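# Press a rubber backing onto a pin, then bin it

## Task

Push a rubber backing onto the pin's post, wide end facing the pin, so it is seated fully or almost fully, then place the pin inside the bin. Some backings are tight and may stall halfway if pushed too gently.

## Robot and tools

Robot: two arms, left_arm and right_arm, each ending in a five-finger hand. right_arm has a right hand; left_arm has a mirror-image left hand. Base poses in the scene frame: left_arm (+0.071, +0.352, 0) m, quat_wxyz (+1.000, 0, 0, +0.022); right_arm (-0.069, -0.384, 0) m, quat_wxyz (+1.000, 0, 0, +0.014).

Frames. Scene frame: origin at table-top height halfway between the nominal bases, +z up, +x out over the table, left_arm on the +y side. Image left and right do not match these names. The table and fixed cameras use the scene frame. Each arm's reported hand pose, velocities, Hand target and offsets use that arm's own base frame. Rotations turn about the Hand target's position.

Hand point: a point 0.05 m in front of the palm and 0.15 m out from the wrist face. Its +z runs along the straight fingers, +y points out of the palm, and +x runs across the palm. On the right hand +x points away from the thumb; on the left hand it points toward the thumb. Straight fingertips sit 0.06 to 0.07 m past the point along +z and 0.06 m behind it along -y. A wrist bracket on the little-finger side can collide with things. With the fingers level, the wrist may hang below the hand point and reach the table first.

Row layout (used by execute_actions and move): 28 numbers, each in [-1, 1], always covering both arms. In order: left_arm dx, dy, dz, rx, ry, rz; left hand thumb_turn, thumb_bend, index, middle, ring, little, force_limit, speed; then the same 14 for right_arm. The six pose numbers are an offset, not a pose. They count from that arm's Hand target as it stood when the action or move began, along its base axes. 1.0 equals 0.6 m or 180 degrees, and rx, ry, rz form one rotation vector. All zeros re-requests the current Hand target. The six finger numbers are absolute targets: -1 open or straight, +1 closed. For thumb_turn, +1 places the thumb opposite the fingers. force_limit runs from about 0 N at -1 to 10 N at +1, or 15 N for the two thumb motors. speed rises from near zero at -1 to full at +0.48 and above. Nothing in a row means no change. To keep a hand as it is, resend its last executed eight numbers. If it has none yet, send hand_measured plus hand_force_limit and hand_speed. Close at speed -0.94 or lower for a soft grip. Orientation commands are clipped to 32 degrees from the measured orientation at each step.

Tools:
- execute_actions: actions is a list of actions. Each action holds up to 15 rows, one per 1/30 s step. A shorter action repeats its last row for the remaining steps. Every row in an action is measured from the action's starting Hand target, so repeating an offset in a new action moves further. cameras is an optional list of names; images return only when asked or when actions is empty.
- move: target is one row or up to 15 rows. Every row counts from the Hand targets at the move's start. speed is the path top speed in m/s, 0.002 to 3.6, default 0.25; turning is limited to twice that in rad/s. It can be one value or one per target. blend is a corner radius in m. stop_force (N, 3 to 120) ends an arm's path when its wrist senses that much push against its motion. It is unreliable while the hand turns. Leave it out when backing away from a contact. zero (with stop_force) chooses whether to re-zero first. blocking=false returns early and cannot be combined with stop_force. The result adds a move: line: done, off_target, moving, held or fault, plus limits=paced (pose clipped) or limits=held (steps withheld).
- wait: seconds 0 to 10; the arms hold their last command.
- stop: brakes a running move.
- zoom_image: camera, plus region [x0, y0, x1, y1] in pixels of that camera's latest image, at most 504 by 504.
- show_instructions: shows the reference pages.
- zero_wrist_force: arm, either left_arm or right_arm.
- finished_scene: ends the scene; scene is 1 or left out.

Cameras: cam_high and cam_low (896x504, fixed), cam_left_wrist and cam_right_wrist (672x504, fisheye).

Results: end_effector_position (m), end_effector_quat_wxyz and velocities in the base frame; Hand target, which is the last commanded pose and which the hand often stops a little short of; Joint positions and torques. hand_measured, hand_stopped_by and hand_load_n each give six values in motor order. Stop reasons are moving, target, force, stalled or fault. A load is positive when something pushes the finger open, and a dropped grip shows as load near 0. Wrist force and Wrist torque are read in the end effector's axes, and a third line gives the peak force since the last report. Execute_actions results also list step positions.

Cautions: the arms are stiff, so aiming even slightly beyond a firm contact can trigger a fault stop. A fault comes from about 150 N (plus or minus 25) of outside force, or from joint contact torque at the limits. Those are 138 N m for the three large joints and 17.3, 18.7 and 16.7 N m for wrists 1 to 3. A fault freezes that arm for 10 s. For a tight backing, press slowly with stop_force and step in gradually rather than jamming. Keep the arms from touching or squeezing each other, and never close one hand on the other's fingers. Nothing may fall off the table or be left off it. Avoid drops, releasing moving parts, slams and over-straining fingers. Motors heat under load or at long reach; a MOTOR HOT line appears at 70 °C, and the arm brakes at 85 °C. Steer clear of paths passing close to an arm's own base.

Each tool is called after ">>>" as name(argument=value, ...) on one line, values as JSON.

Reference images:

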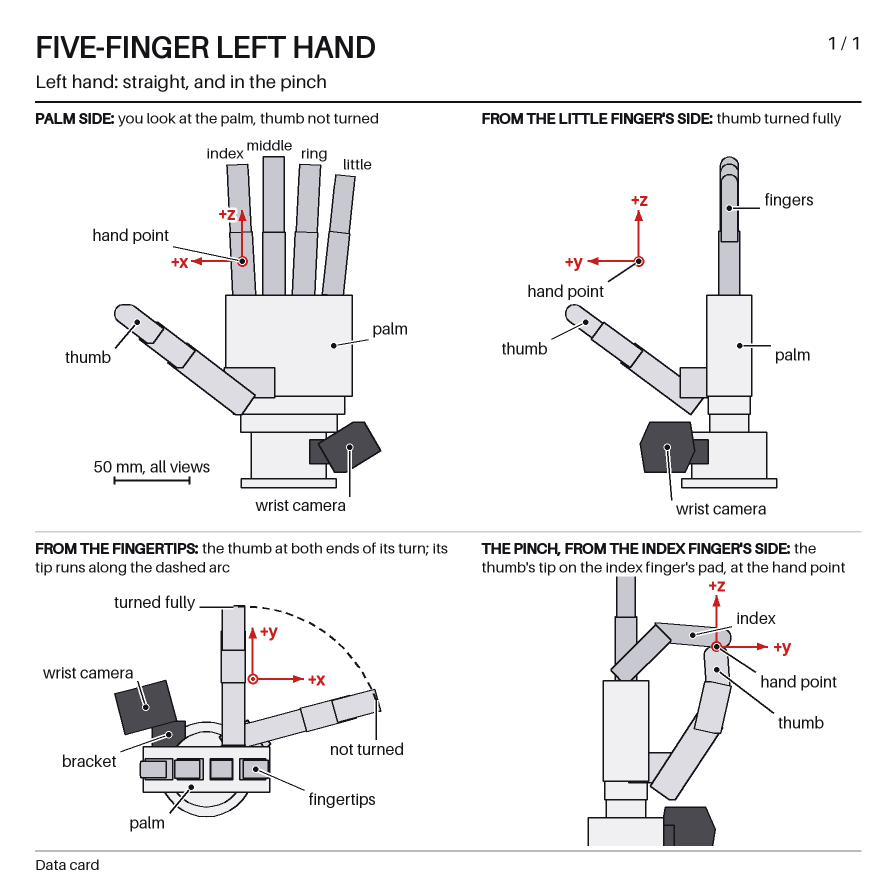

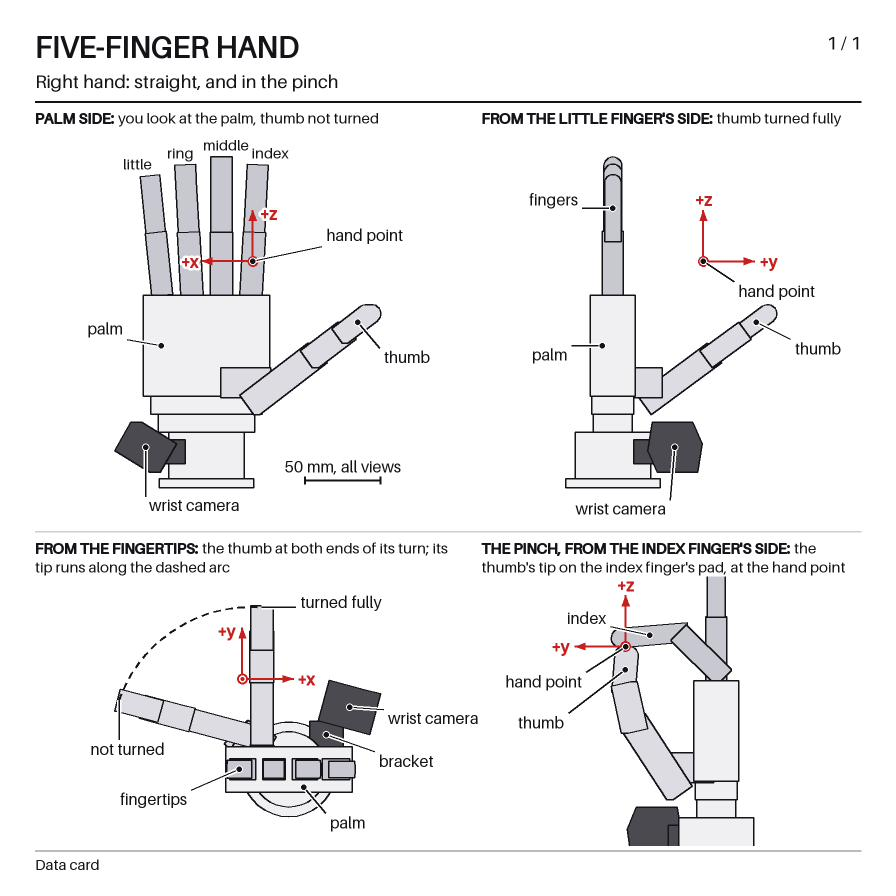

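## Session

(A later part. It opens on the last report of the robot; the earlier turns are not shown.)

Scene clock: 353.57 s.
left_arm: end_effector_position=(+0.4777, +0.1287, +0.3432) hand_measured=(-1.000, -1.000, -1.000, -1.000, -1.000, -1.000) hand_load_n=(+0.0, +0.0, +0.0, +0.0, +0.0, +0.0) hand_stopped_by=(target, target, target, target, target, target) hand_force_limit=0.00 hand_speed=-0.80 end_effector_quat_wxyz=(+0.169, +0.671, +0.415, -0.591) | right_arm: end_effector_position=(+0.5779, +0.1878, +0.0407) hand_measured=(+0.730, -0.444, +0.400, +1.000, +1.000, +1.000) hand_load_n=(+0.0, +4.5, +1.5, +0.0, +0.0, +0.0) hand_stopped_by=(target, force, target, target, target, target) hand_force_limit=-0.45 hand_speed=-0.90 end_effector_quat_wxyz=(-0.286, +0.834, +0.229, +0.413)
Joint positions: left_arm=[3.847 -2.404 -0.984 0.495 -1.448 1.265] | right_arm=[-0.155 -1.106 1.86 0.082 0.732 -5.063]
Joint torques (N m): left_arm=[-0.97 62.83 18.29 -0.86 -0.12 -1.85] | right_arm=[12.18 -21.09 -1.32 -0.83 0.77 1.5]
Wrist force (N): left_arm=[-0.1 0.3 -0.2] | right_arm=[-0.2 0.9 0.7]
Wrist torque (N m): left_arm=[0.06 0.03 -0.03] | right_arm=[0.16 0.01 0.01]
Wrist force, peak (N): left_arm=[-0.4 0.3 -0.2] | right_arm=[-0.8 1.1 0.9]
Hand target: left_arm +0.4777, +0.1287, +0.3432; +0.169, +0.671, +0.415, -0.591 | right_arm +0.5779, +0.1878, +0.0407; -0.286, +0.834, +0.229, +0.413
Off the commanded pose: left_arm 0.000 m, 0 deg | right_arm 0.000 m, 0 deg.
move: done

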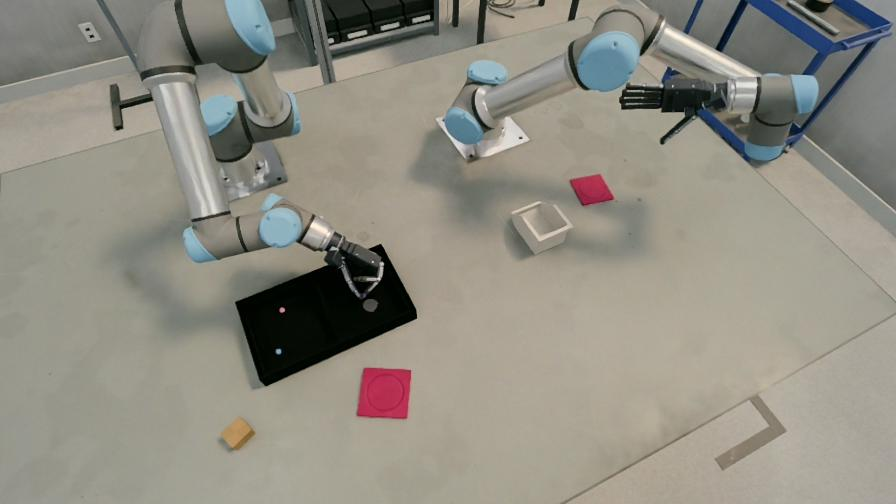

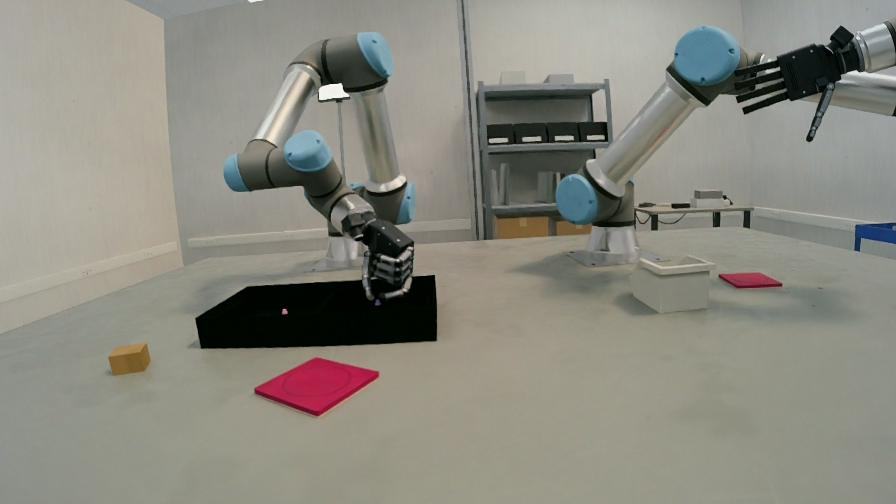

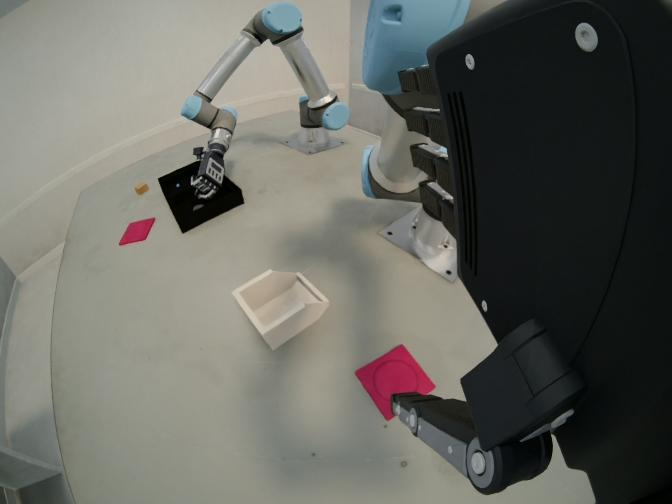

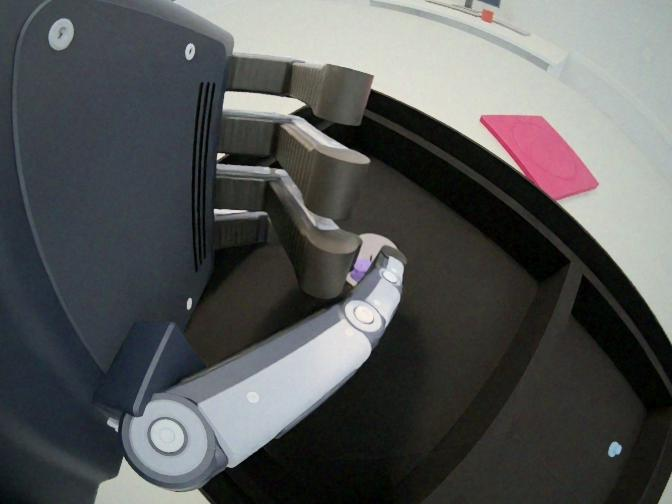

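>>> move(target=[0,0,0,0,0,0,-1,-1,-1,-1,-1,-1,0,-0.8,0,0,-0.0202,0,0,0,0.73,-0.25,0.4,1,1,1,-0.45,-0.9], speed=0.05, cameras=["cam_high","cam_low","cam_right_wrist"])

>>> zoom_image(camera="cam_right_wrist", region=[340, 230, 400, 280])

>>> zoom_image(camera="cam_high", region=[340, 280, 390, 320])

>>> zoom_image(camera="cam_low", region=[350, 280, 420, 330])

Scene clock: 359.83 s.
left_arm: end_effector_position=(+0.4777, +0.1287, +0.3432) hand_measured=(-1.000, -1.000, -1.000, -1.000, -1.000, -1.000) hand_load_n=(+0.0, +0.0, +0.0, +0.0, +0.0, +0.0) hand_stopped_by=(target, target, target, target, target, target) hand_force_limit=0.00 hand_speed=-0.80 end_effector_quat_wxyz=(+0.169, +0.671, +0.415, -0.591) | right_arm: end_effector_position=(+0.5779, +0.1878, +0.0286) hand_measured=(+0.730, -0.444, +0.400, +1.000, +1.000, +1.000) hand_load_n=(+0.0, +4.5, +1.5, +0.0, +0.0, +0.0) hand_stopped_by=(target, force, target, target, target, target) hand_force_limit=-0.45 hand_speed=-0.90 end_effector_quat_wxyz=(-0.286, +0.834, +0.229, +0.413)
Joint positions: left_arm=[3.847 -2.404 -0.984 0.495 -1.448 1.265] | right_arm=[-0.155 -1.086 1.868 0.053 0.732 -5.063]
Joint torques (N m): left_arm=[-0.63 63.29 18.63 -0.8 -0.15 -1.93] | right_arm=[8.61 -22.04 -0.7 -0.74 -0.02 0.4]
Wrist force (N): left_arm=[-0.2 0.2 -0.1] | right_arm=[0.0 0.6 0.5]
Wrist torque (N m): left_arm=[0.04 0.05 -0.03] | right_arm=[0.14 -0.02 0.01]
Wrist force, peak (N): left_arm=[-0.4 0.1 -0.1] | right_arm=[-0.3 1.1 0.5]
Hand target: left_arm +0.4777, +0.1287, +0.3432; +0.169, +0.671, +0.415, -0.591 | right_arm +0.5779, +0.1878, +0.0285; -0.286, +0.834, +0.229, +0.413
Off the commanded pose: left_arm 0.000 m, 0 deg | right_arm 0.000 m, 0 deg.
move: done
Images, in order (width x height): cam_high 896x504, cam_low 896x504, cam_right_wrist 672x504.

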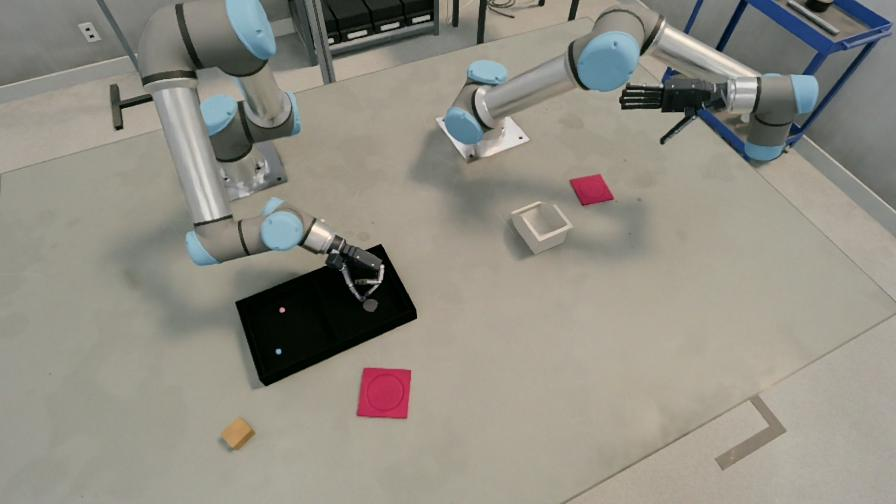

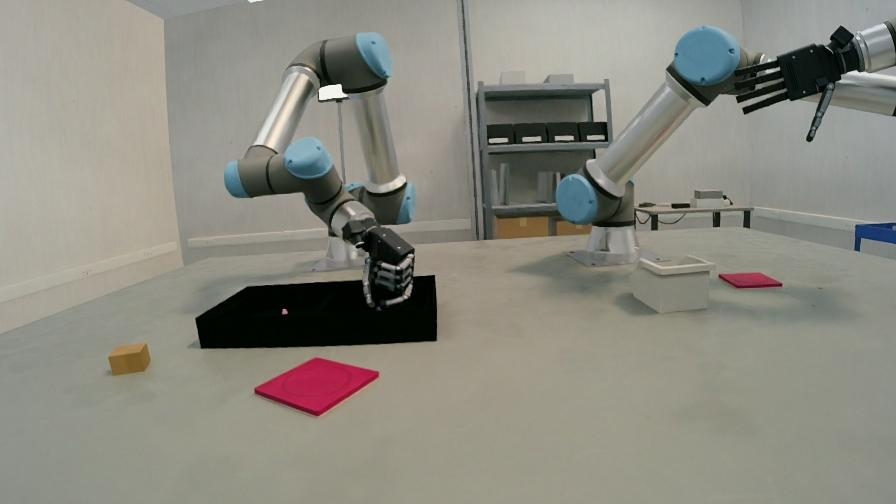

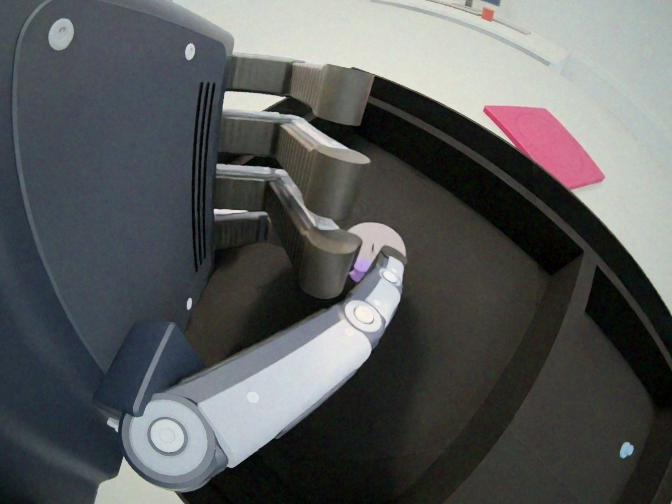

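Scaled by 8.400 from the camera's 672x504 image, which has a finer 960x720 frame.

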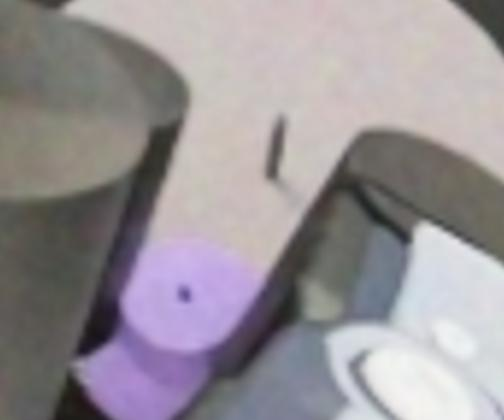

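Scaled by 10.080.

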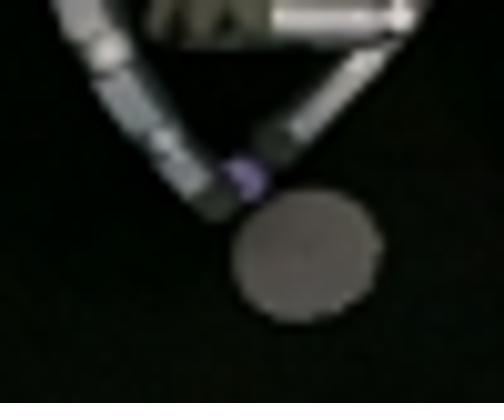

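Scaled by 7.200.

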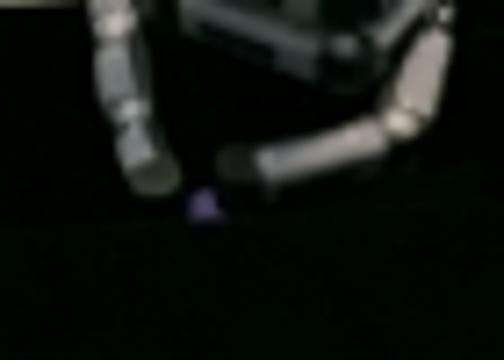

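>>> move(target=[0,0,0,0,0,0,-1,-1,-1,-1,-1,-1,0,-0.8,0.0338,0.0123,0,0,0,0,0.73,-0.25,0.4,1,1,1,-0.45,-0.9], speed=0.03, cameras=["cam_high","cam_low","cam_right_wrist"])

>>> zoom_image(camera="cam_right_wrist", region=[340, 230, 400, 280])

>>> zoom_image(camera="cam_high", region=[340, 280, 390, 320])

>>> zoom_image(camera="cam_low", region=[350, 280, 420, 330])

Scene clock: 367.90 s.
left_arm: end_effector_position=(+0.4777, +0.1287, +0.3432) hand_measured=(-1.000, -1.000, -1.000, -1.000, -1.000, -1.000) hand_load_n=(+0.0, +0.0, +0.0, +0.0, +0.0, +0.0) hand_stopped_by=(target, target, target, target, target, target) hand_force_limit=0.00 hand_speed=-0.80 end_effector_quat_wxyz=(+0.169, +0.671, +0.415, -0.591) | right_arm: end_effector_position=(+0.5982, +0.1951, +0.0285) hand_measured=(+0.730, -0.444, +0.400, +1.000, +1.000, +1.000) hand_load_n=(-0.5, +4.5, +1.0, +0.0, +0.0, +0.0) hand_stopped_by=(target, force, target, target, target, target) hand_force_limit=-0.45 hand_speed=-0.90 end_effector_quat_wxyz=(-0.286, +0.834, +0.229, +0.413)
Joint positions: left_arm=[3.847 -2.404 -0.984 0.495 -1.448 1.265] | right_arm=[-0.13 -1.051 1.803 0.063 0.749 -5.036]
Joint torques (N m): left_arm=[-1.29 63.02 17.95 -0.91 -0.11 -1.73] | right_arm=[11.19 -23.41 -24.42 3.6 0.89 1.55]
Wrist force (N): left_arm=[-0.1 0.0 0.0] | right_arm=[-0.2 0.7 0.4]
Wrist torque (N m): left_arm=[0.01 0.04 -0.03] | right_arm=[0.16 0.02 -0.01]
Wrist force, peak (N): left_arm=[-0.2 0.0 -0.3] | right_arm=[-0.2 1.1 0.5]
Hand target: left_arm +0.4777, +0.1287, +0.3432; +0.169, +0.671, +0.415, -0.591 | right_arm +0.5982, +0.1951, +0.0285; -0.286, +0.834, +0.229, +0.413
Off the commanded pose: left_arm 0.000 m, 0 deg | right_arm 0.000 m, 0 deg.
move: done
Images, in order (width x height): cam_high 896x504, cam_low 896x504, cam_right_wrist 672x504.

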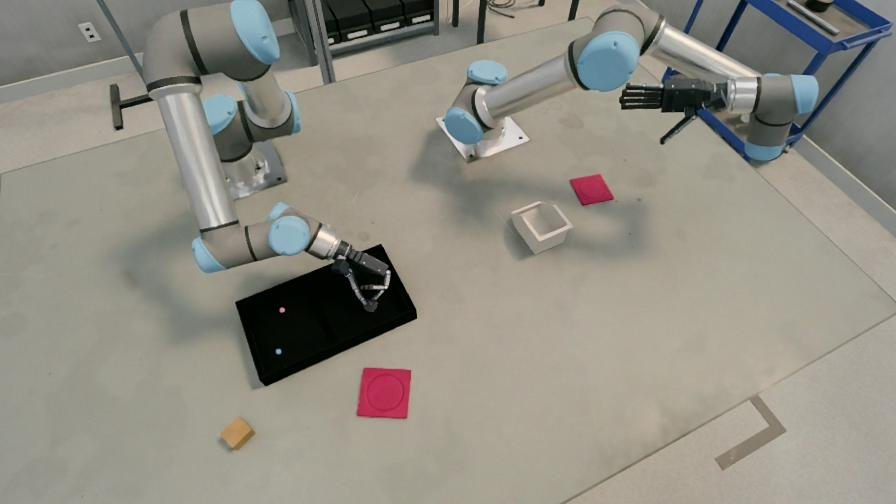

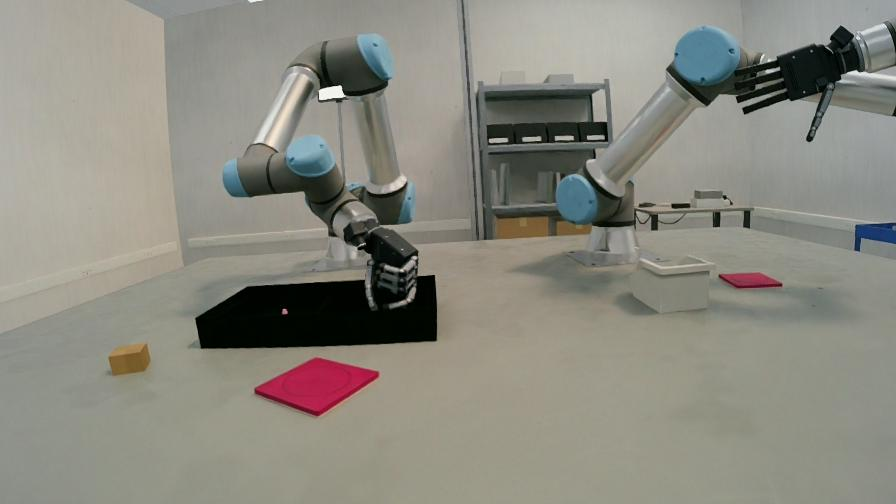

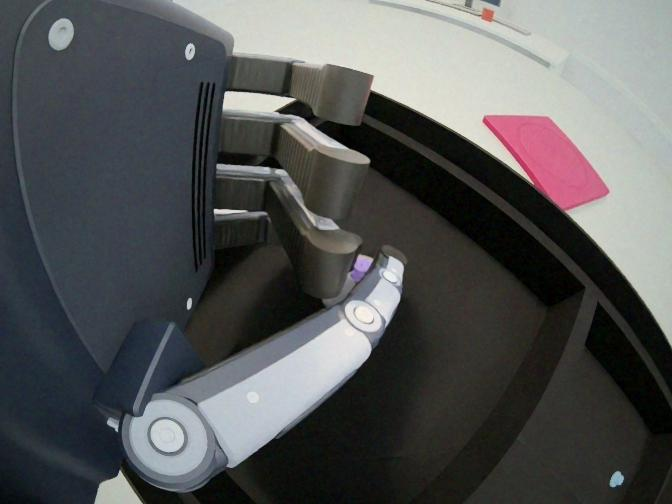

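Scaled by 8.400 from the camera's 672x504 image, which has a finer 960x720 frame.

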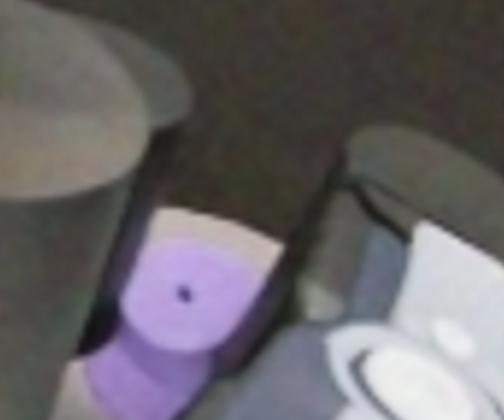

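Scaled by 10.080.

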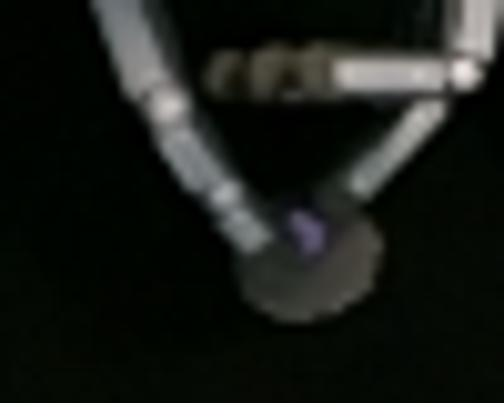

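Scaled by 7.200.

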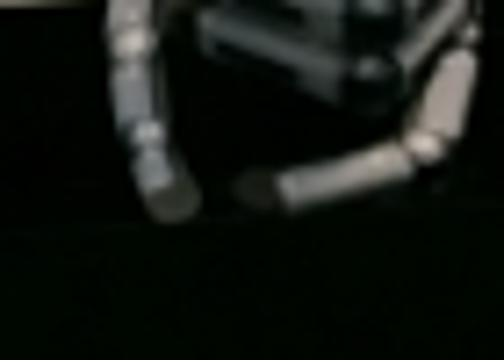

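>>> move(target=[0,0,0,0,0,0,-1,-1,-1,-1,-1,-1,0,-0.8,0,0,-0.025,0,0,0,0.73,-0.25,0.4,1,1,1,-0.45,-0.9], speed=0.008, stop_force=3, cameras=["cam_high","cam_low","cam_right_wrist"])

>>> zoom_image(camera="cam_right_wrist", region=[340, 230, 400, 280])

>>> zoom_image(camera="cam_high", region=[340, 280, 390, 320])

Scene clock: 381.30 s.
left_arm: end_effector_position=(+0.4777, +0.1287, +0.3432) hand_measured=(-1.000, -1.000, -1.000, -1.000, -1.000, -1.000) hand_load_n=(+0.0, +0.0, +0.0, +0.0, +0.0, +0.0) hand_stopped_by=(target, target, target, target, target, target) hand_force_limit=0.00 hand_speed=-0.80 end_effector_quat_wxyz=(+0.169, +0.671, +0.415, -0.591) | right_arm: end_effector_position=(+0.5982, +0.1951, +0.0168) hand_measured=(+0.730, -0.444, +0.400, +1.000, +1.000, +1.000) hand_load_n=(-0.5, +2.5, -0.5, +0.0, +0.0, +0.0) hand_stopped_by=(target, force, target, target, target, target) hand_force_limit=-0.45 hand_speed=-0.90 end_effector_quat_wxyz=(-0.286, +0.834, +0.229, +0.413)
Joint positions: left_arm=[3.847 -2.404 -0.984 0.495 -1.448 1.265] | right_arm=[-0.13 -1.032 1.81 0.037 0.749 -5.036]
Joint torques (N m): left_arm=[-1.2 62.77 19.14 -0.94 -0.12 -1.8] | right_arm=[10.93 -49.05 -22.14 3.13 0.52 -0.14]
Wrist force (N): left_arm=[-0.2 -0.1 -0.1] | right_arm=[1.5 -0.7 -0.6]
Wrist torque (N m): left_arm=[0.00 0.05 -0.03] | right_arm=[0.07 0.01 -0.05]
Wrist force, peak (N): left_arm=[-0.2 0.3 -0.3] | right_arm=[3.9 -2.7 -2.2]
Hand target: left_arm +0.4777, +0.1287, +0.3432; +0.169, +0.671, +0.415, -0.591 | right_arm +0.5982, +0.1951, +0.0168; -0.286, +0.834, +0.229, +0.413 (not the last commanded pose)
Off the commanded pose: left_arm 0.000 m, 0 deg | right_arm 0.003 m, 0 deg.
move: contact (right_arm)
Images, in order (width x height): cam_high 896x504, cam_low 896x504, cam_right_wrist 672x504.

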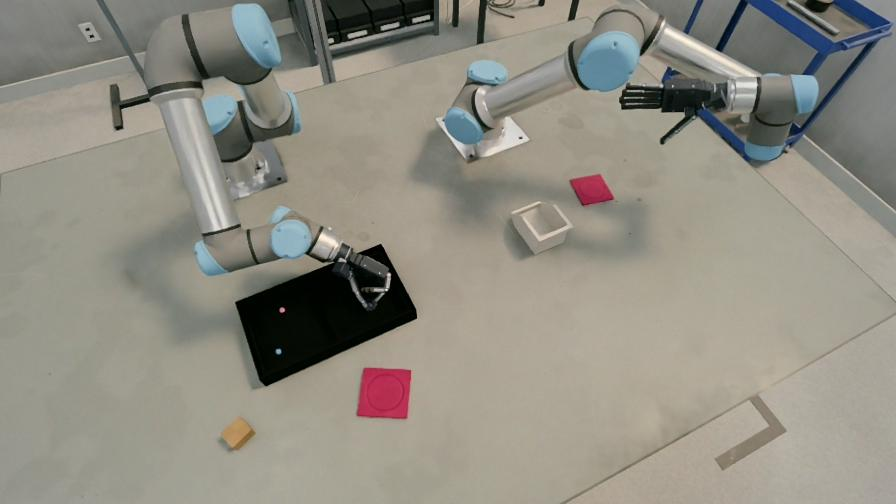

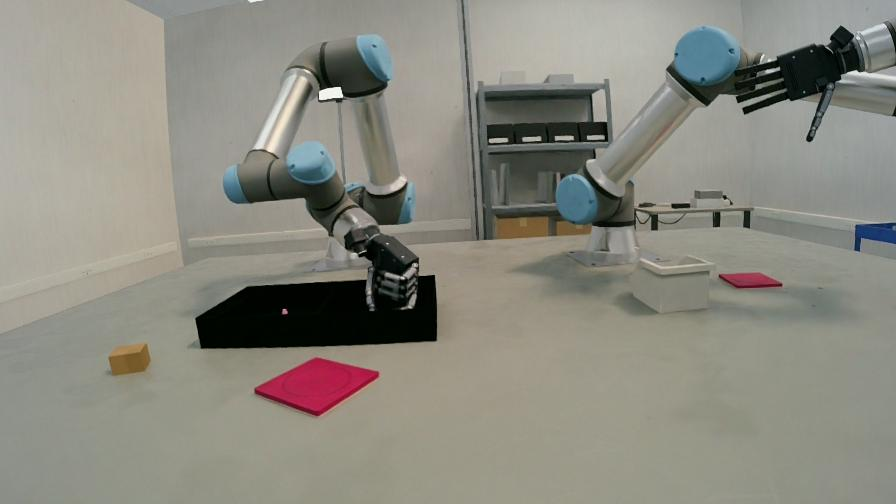

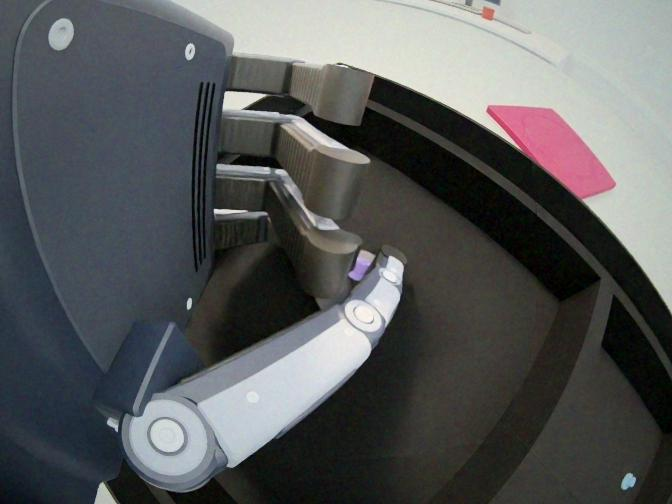

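Scaled by 8.400 from the camera's 672x504 image, which has a finer 960x720 frame.

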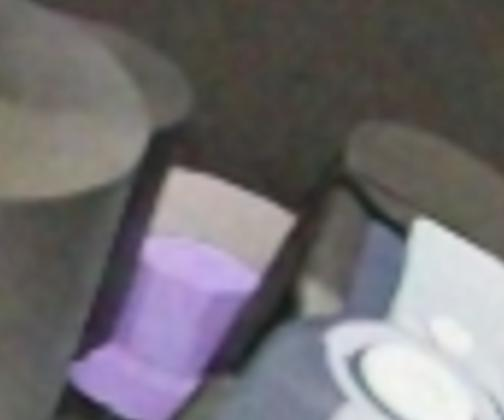

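Scaled by 10.080.

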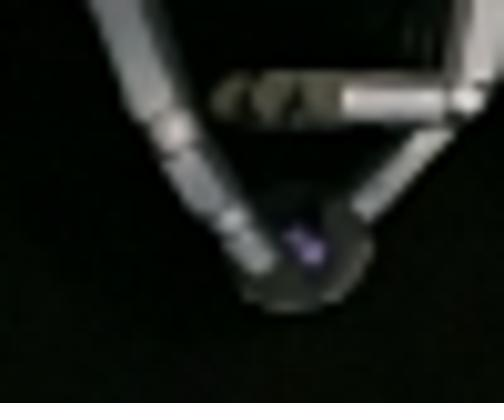

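>>> move(target=[0,0,0,0,0,0,-1,-1,-1,-1,-1,-1,0,-0.8,0,0,0.022,0,0,0,0.73,-0.25,0.4,1,1,1,-0.45,-0.9], speed=0.03)

>>> move(target=[0,0,0,0,0,0,-1,-1,-1,-1,-1,-1,0,-0.8,-0.0322,-0.0085,0,0,0,0,0.73,-0.25,0.4,1,1,1,-0.45,-0.9], speed=0.06, cameras=["cam_high","cam_low","cam_right_wrist"])

>>> zoom_image(camera="cam_right_wrist", region=[340, 230, 400, 280])

>>> zoom_image(camera="cam_high", region=[340, 280, 390, 320])

Scene clock: 384.40 s.
left_arm: end_effector_position=(+0.4777, +0.1287, +0.3432) hand_measured=(-1.000, -1.000, -1.000, -1.000, -1.000, -1.000) hand_load_n=(+0.0, +0.0, +0.0, +0.0, +0.0, +0.0) hand_stopped_by=(target, target, target, target, target, target) hand_force_limit=0.00 hand_speed=-0.80 end_effector_quat_wxyz=(+0.169, +0.671, +0.415, -0.591) | right_arm: end_effector_position=(+0.5982, +0.1952, +0.0300) hand_measured=(+0.730, -0.444, +0.400, +1.000, +1.000, +1.000) hand_load_n=(-0.5, +2.5, +0.5, +0.0, +0.0, +0.0) hand_stopped_by=(target, force, target, target, target, target) hand_force_limit=-0.45 hand_speed=-0.90 end_effector_quat_wxyz=(-0.286, +0.834, +0.229, +0.413)
Joint positions: left_arm=[3.847 -2.404 -0.984 0.495 -1.448 1.265] | right_arm=[-0.13 -1.054 1.802 0.067 0.749 -5.036]
Joint torques (N m): left_arm=[-0.15 62.61 19.1 -1.09 -0.14 -1.92] | right_arm=[9.68 -50.27 -23.61 3.46 0.61 -0.36]
Wrist force (N): left_arm=[-0.2 0.1 0.0] | right_arm=[-0.1 0.8 0.4]
Wrist torque (N m): left_arm=[0.02 0.06 -0.03] | right_arm=[0.18 0.02 -0.01]
Wrist force, peak (N): left_arm=[0.0 0.2 -0.4] | right_arm=[1.9 -0.8 -1.2]
Hand target: left_arm +0.4777, +0.1287, +0.3432; +0.169, +0.671, +0.415, -0.591 | right_arm +0.5982, +0.1951, +0.0300; -0.286, +0.834, +0.229, +0.413
Off the commanded pose: left_arm 0.000 m, 0 deg | right_arm 0.000 m, 0 deg.
move: done

Scene clock: 385.27 s.
left_arm: end_effector_position=(+0.4777, +0.1287, +0.3432) hand_measured=(-1.000, -1.000, -1.000, -1.000, -1.000, -1.000) hand_load_n=(+0.0, +0.0, +0.0, +0.0, +0.0, +0.0) hand_stopped_by=(target, target, target, target, target, target) hand_force_limit=0.00 hand_speed=-0.80 end_effector_quat_wxyz=(+0.169, +0.671, +0.415, -0.591) | right_arm: end_effector_position=(+0.5789, +0.1901, +0.0300) hand_measured=(+0.730, -0.444, +0.400, +1.000, +1.000, +1.000) hand_load_n=(-0.5, +2.5, +1.0, +0.0, +0.0, +0.0) hand_stopped_by=(target, force, target, target, target, target) hand_force_limit=-0.45 hand_speed=-0.90 end_effector_quat_wxyz=(-0.286, +0.834, +0.229, +0.413)
Joint positions: left_arm=[3.847 -2.404 -0.984 0.495 -1.448 1.265] | right_arm=[-0.149 -1.087 1.863 0.054 0.736 -5.057]
Joint torques (N m): left_arm=[-1.12 62.76 18.42 -1.17 -0.21 -1.6] | right_arm=[-8.96 -45.89 -1.28 -0.9 -2.02 -1.59]
Wrist force (N): left_arm=[-0.2 0.2 -0.3] | right_arm=[-0.2 0.7 0.5]
Wrist torque (N m): left_arm=[0.05 0.04 -0.03] | right_arm=[0.15 0.02 0.11]
Wrist force, peak (N): left_arm=[-0.2 0.2 -0.3] | right_arm=[0.1 0.9 1.0]
Hand target: left_arm +0.4777, +0.1287, +0.3432; +0.169, +0.671, +0.415, -0.591 | right_arm +0.5789, +0.1900, +0.0300; -0.286, +0.834, +0.229, +0.413
Off the commanded pose: left_arm 0.000 m, 0 deg | right_arm 0.000 m, 0 deg.
move: done
Images, in order (width x height): cam_high 896x504, cam_low 896x504, cam_right_wrist 672x504.

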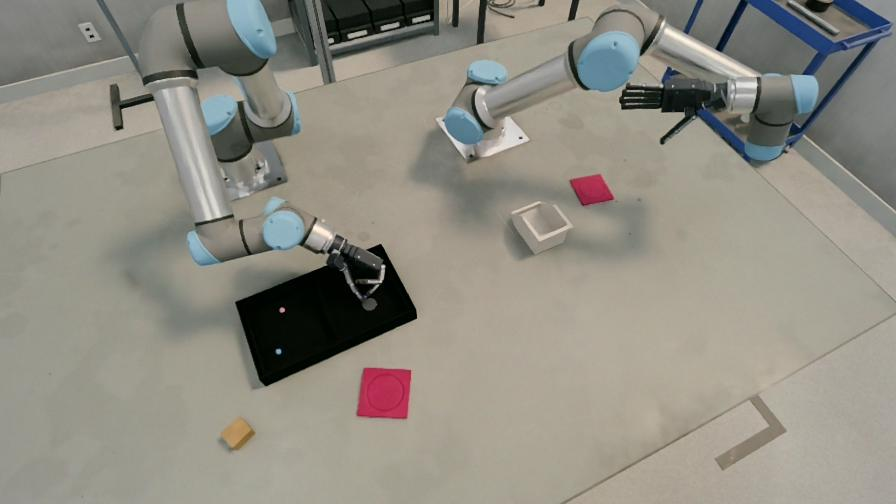

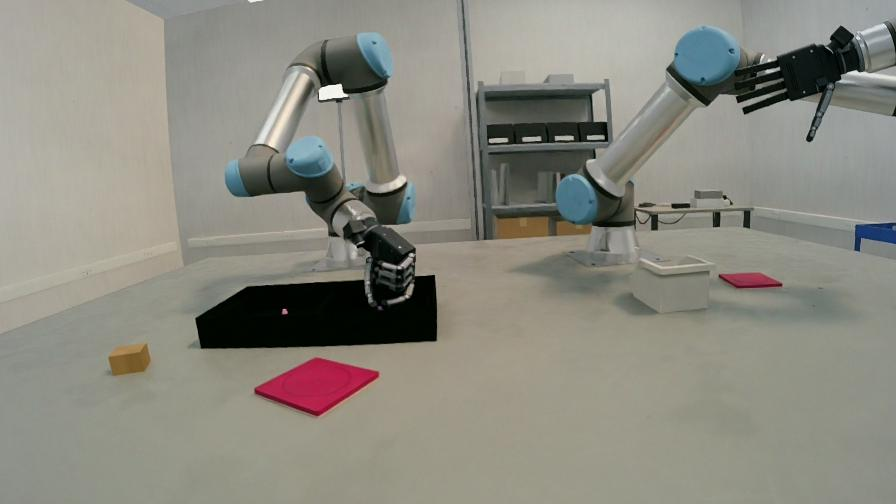

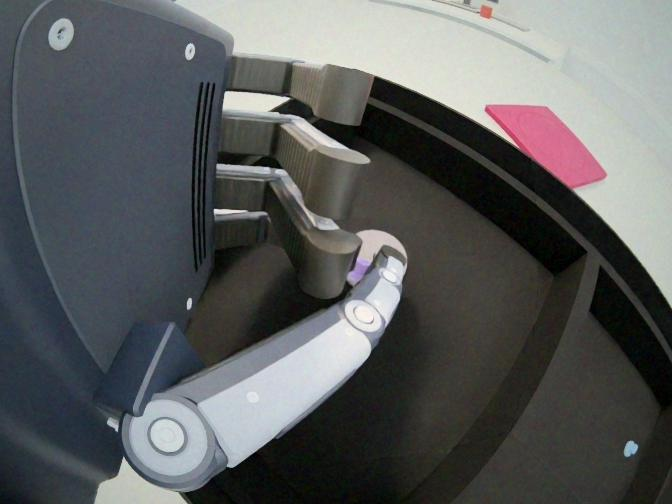

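Scaled by 8.400 from the camera's 672x504 image, which has a finer 960x720 frame.

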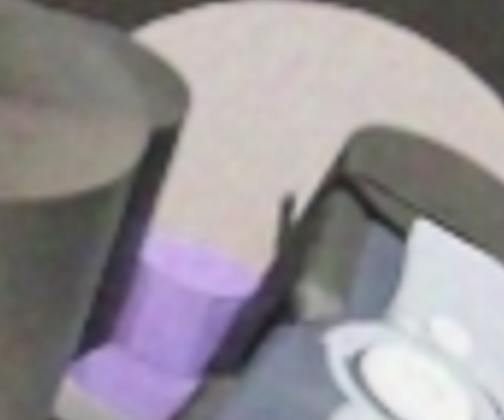

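Scaled by 10.080.

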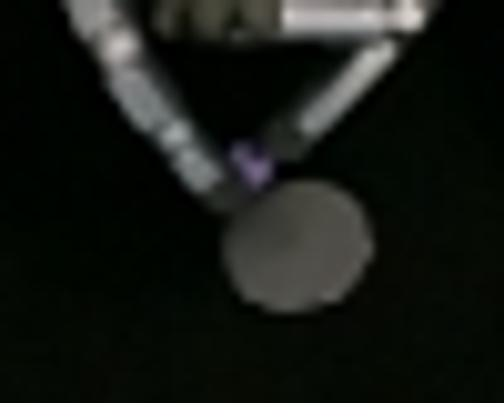

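>>> move(target=[[0,0,0,0,0,0,-1,-1,-1,-1,-1,-1,0,-0.8,0,0,0.03,0,0,0,0.73,-0.25,0.4,1,1,1,-0.45,-0.9],[0,0,0,0,0,0,-1,-1,-1,-1,-1,-1,0,-0.8,0.1118,0.01,0.03,0,0,0,0.73,-0.25,0.4,1,1,1,-0.45,-0.9],[0,0,0,0,0,0,-1,-1,-1,-1,-1,-1,0,-0.8,0.1118,0.01,-0.012,0,0,0,0.73,-0.25,0.4,1,1,1,-0.45,-0.9]], speed=0.06, blend=[0.005,0.005,0])

>>> move(target=[0,0,0,0,0,0,-1,-1,-1,-1,-1,-1,0,-0.8,0,0,-0.014,0,0,0,0.73,-0.25,0.4,1,1,1,-0.45,-0.9], speed=0.01, stop_force=5, cameras=["cam_high","cam_low","cam_right_wrist"])

>>> zoom_image(camera="cam_right_wrist", region=[340, 230, 400, 280])

>>> zoom_image(camera="cam_high", region=[340, 280, 400, 328])

Scene clock: 390.97 s.
left_arm: end_effector_position=(+0.4777, +0.1287, +0.3432) hand_measured=(-1.000, -1.000, -1.000, -1.000, -1.000, -1.000) hand_load_n=(+0.0, +0.0, +0.0, +0.0, +0.0, +0.0) hand_stopped_by=(target, target, target, target, target, target) hand_force_limit=0.00 hand_speed=-0.80 end_effector_quat_wxyz=(+0.169, +0.671, +0.415, -0.591) | right_arm: end_effector_position=(+0.6460, +0.1960, +0.0229) hand_measured=(+0.730, -0.444, +0.400, +1.000, +1.000, +1.000) hand_load_n=(-0.5, +2.5, +0.5, +0.0, +0.0, +0.0) hand_stopped_by=(target, force, target, target, target, target) hand_force_limit=-0.45 hand_speed=-0.90 end_effector_quat_wxyz=(-0.286, +0.834, +0.229, +0.413)
Joint positions: left_arm=[3.847 -2.404 -0.984 0.495 -1.448 1.265] | right_arm=[-0.115 -0.957 1.652 0.109 0.759 -5.021]
Joint torques (N m): left_arm=[-1.07 62.61 19.83 -1.05 -0.23 -1.88] | right_arm=[11.71 -28.16 -1.68 -0.86 0.78 1.56]
Wrist force (N): left_arm=[-0.2 0.0 -0.1] | right_arm=[-0.2 0.9 0.6]
Wrist torque (N m): left_arm=[0.01 0.05 -0.03] | right_arm=[0.18 0.01 0.00]
Wrist force, peak (N): left_arm=[-0.3 0.1 -0.3] | right_arm=[-0.4 1.1 0.6]
Hand target: left_arm +0.4777, +0.1287, +0.3432; +0.169, +0.671, +0.415, -0.591 | right_arm +0.6460, +0.1960, +0.0228; -0.286, +0.834, +0.229, +0.413
Off the commanded pose: left_arm 0.000 m, 0 deg | right_arm 0.000 m, 0 deg.
move: done

Scene clock: 393.23 s.
left_arm: end_effector_position=(+0.4777, +0.1287, +0.3432) hand_measured=(-1.000, -1.000, -1.000, -1.000, -1.000, -1.000) hand_load_n=(+0.0, +0.0, +0.0, +0.0, +0.0, +0.0) hand_stopped_by=(target, target, target, target, target, target) hand_force_limit=0.00 hand_speed=-0.80 end_effector_quat_wxyz=(+0.169, +0.671, +0.415, -0.591) | right_arm: end_effector_position=(+0.6460, +0.1960, +0.0150) hand_measured=(+0.730, -0.444, +0.400, +1.000, +1.000, +1.000) hand_load_n=(-0.5, +3.0, -1.5, +0.0, +0.0, +0.0) hand_stopped_by=(target, force, target, target, target, target) hand_force_limit=-0.45 hand_speed=-0.90 end_effector_quat_wxyz=(-0.286, +0.834, +0.229, +0.413)
Joint positions: left_arm=[3.847 -2.404 -0.984 0.495 -1.448 1.265] | right_arm=[-0.115 -0.945 1.657 0.092 0.759 -5.021]
Joint torques (N m): left_arm=[-1.12 62.61 19.63 -1 -0.2 -1.74] | right_arm=[10.88 -50.64 -24.35 3.23 0.81 0.64]
Wrist force (N): left_arm=[-0.1 0.1 -0.2] | right_arm=[2.4 -2.4 -2.4]
Wrist torque (N m): left_arm=[0.03 0.03 -0.02] | right_arm=[0.02 -0.03 -0.04]
Wrist force, peak (N): left_arm=[-0.3 0.2 -0.1] | right_arm=[3.9 -3.5 -3.5]
Hand target: left_arm +0.4777, +0.1287, +0.3432; +0.169, +0.671, +0.415, -0.591 | right_arm +0.6460, +0.1960, +0.0150; -0.286, +0.834, +0.229, +0.413 (not the last commanded pose)
Off the commanded pose: left_arm 0.000 m, 0 deg | right_arm 0.001 m, 0 deg.
move: contact (right_arm)
Images, in order (width x height): cam_high 896x504, cam_low 896x504, cam_right_wrist 672x504.

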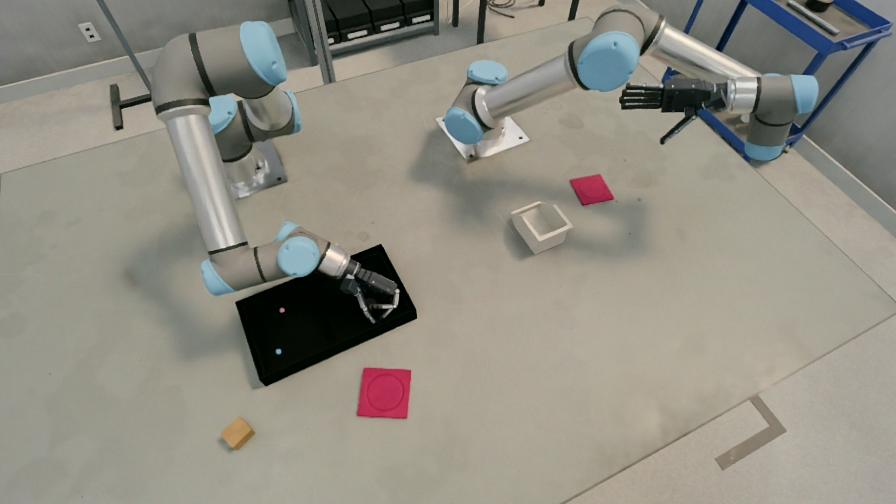

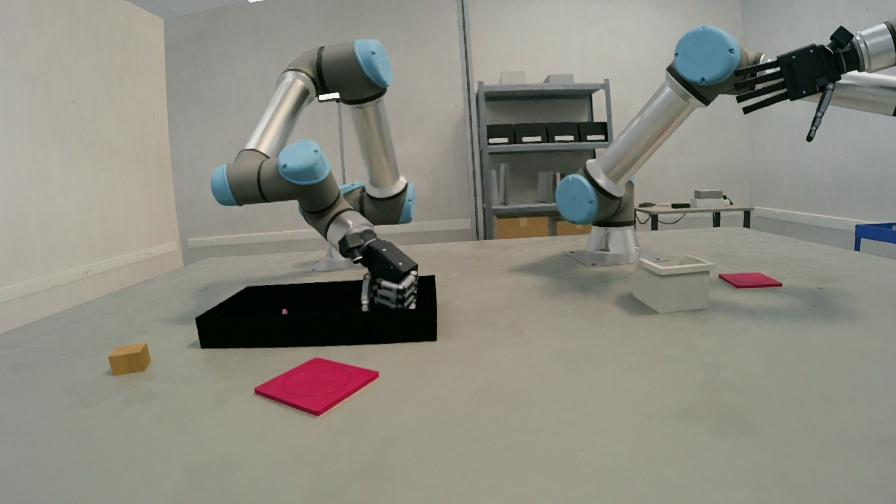

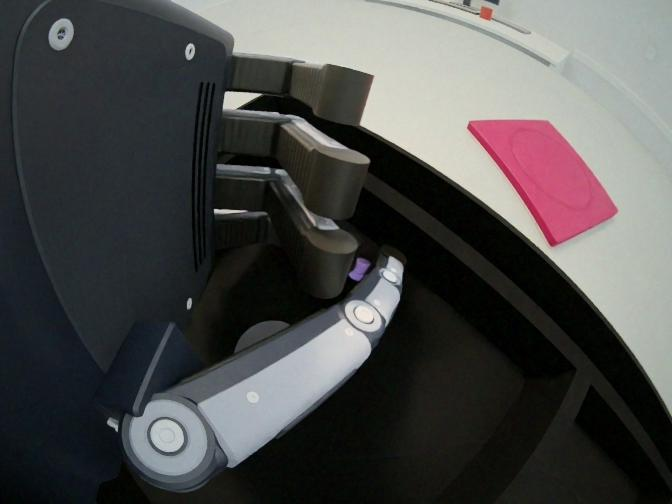

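Scaled by 8.400 from the camera's 672x504 image, which has a finer 960x720 frame.

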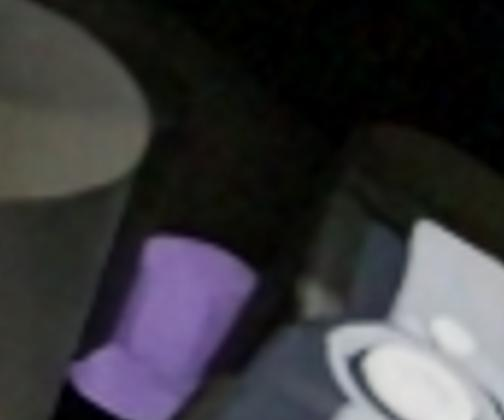

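Scaled by 8.400.

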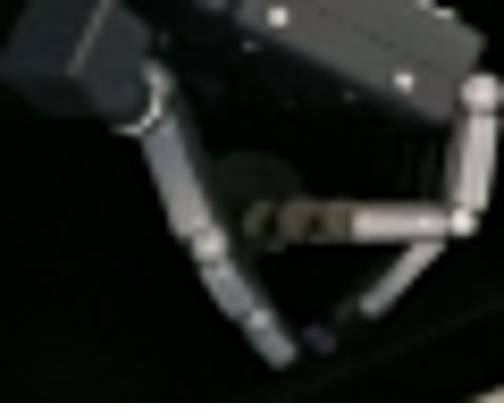

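>>> move(target=[0,0,0,0,0,0,-1,-1,-1,-1,-1,-1,0,-0.8,0,0,0.0003,0,0,0,0.73,-0.62,0.4,1,1,1,-0.45,-0.8], speed=0.02, cameras=["cam_high","cam_right_wrist"])

>>> zoom_image(camera="cam_right_wrist", region=[340, 230, 412, 290])

>>> zoom_image(camera="cam_high", region=[340, 280, 400, 328])

Scene clock: 400.63 s.
left_arm: end_effector_position=(+0.4777, +0.1287, +0.3432) hand_measured=(-1.000, -1.000, -1.000, -1.000, -1.000, -1.000) hand_load_n=(+0.0, +0.0, +0.0, +0.0, +0.0, +0.0) hand_stopped_by=(target, target, target, target, target, target) hand_force_limit=0.00 hand_speed=-0.80 end_effector_quat_wxyz=(+0.169, +0.671, +0.415, -0.591) | right_arm: end_effector_position=(+0.6460, +0.1960, +0.0152) hand_measured=(+0.730, -0.620, +0.400, +1.000, +1.000, +1.000) hand_load_n=(+0.0, +0.0, +0.0, +0.0, +0.0, +0.0) hand_stopped_by=(target, target, target, target, target, target) hand_force_limit=-0.45 hand_speed=-0.80 end_effector_quat_wxyz=(-0.286, +0.834, +0.229, +0.413)
Joint positions: left_arm=[3.847 -2.404 -0.984 0.495 -1.448 1.265] | right_arm=[-0.115 -0.945 1.657 0.093 0.759 -5.021]
Joint torques (N m): left_arm=[-0.53 62.44 18.71 -1.18 -0.26 -1.9] | right_arm=[7.65 -54.44 -24.15 3.42 0.58 0.89]
Wrist force (N): left_arm=[0.0 0.1 -0.1] | right_arm=[-0.2 0.9 0.6]
Wrist torque (N m): left_arm=[0.03 0.02 -0.02] | right_arm=[0.18 0.01 0.00]
Wrist force, peak (N): left_arm=[-0.1 0.4 0.0] | right_arm=[2.8 -2.5 -2.3]
Hand target: left_arm +0.4777, +0.1287, +0.3432; +0.169, +0.671, +0.415, -0.591 | right_arm +0.6460, +0.1960, +0.0152; -0.286, +0.834, +0.229, +0.413
Off the commanded pose: left_arm 0.000 m, 0 deg | right_arm 0.000 m, 0 deg.
move: done
Images, in order (width x height): cam_high 896x504, cam_right_wrist 672x504.

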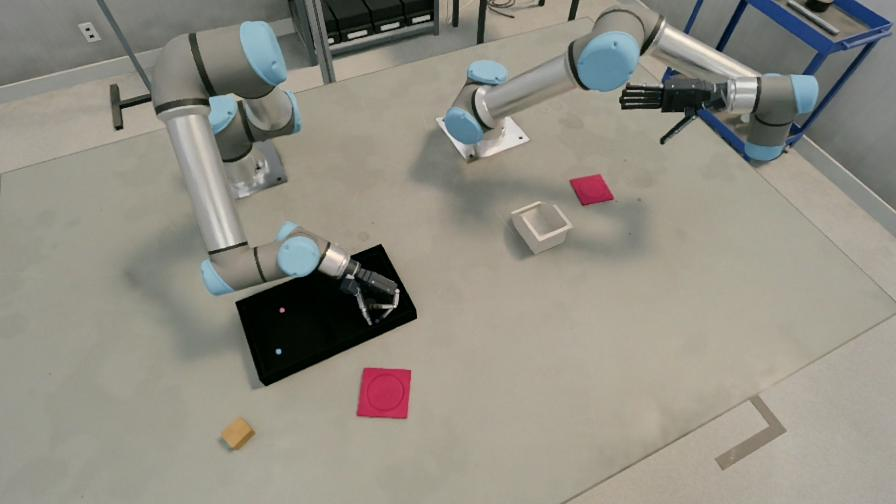

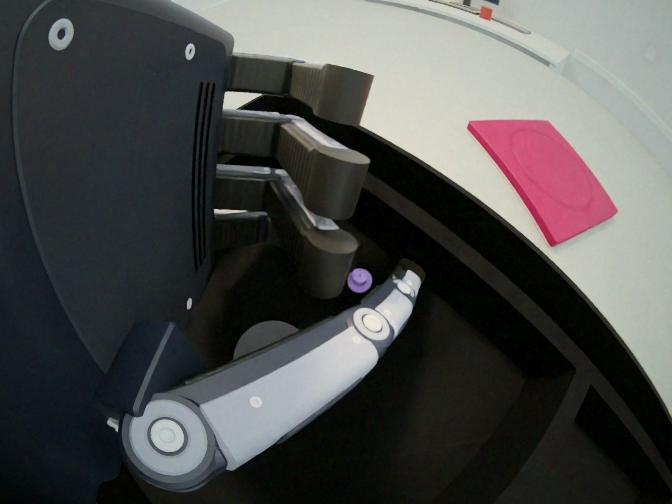

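Scaled by 7.000 from the camera's 672x504 image, which has a finer 960x720 frame.

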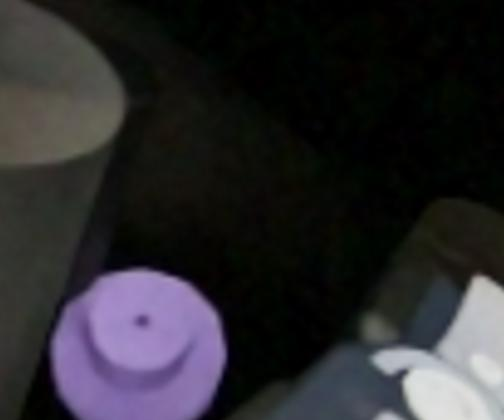

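Scaled by 8.400.

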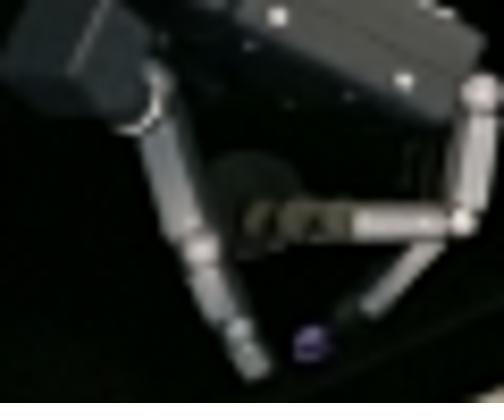

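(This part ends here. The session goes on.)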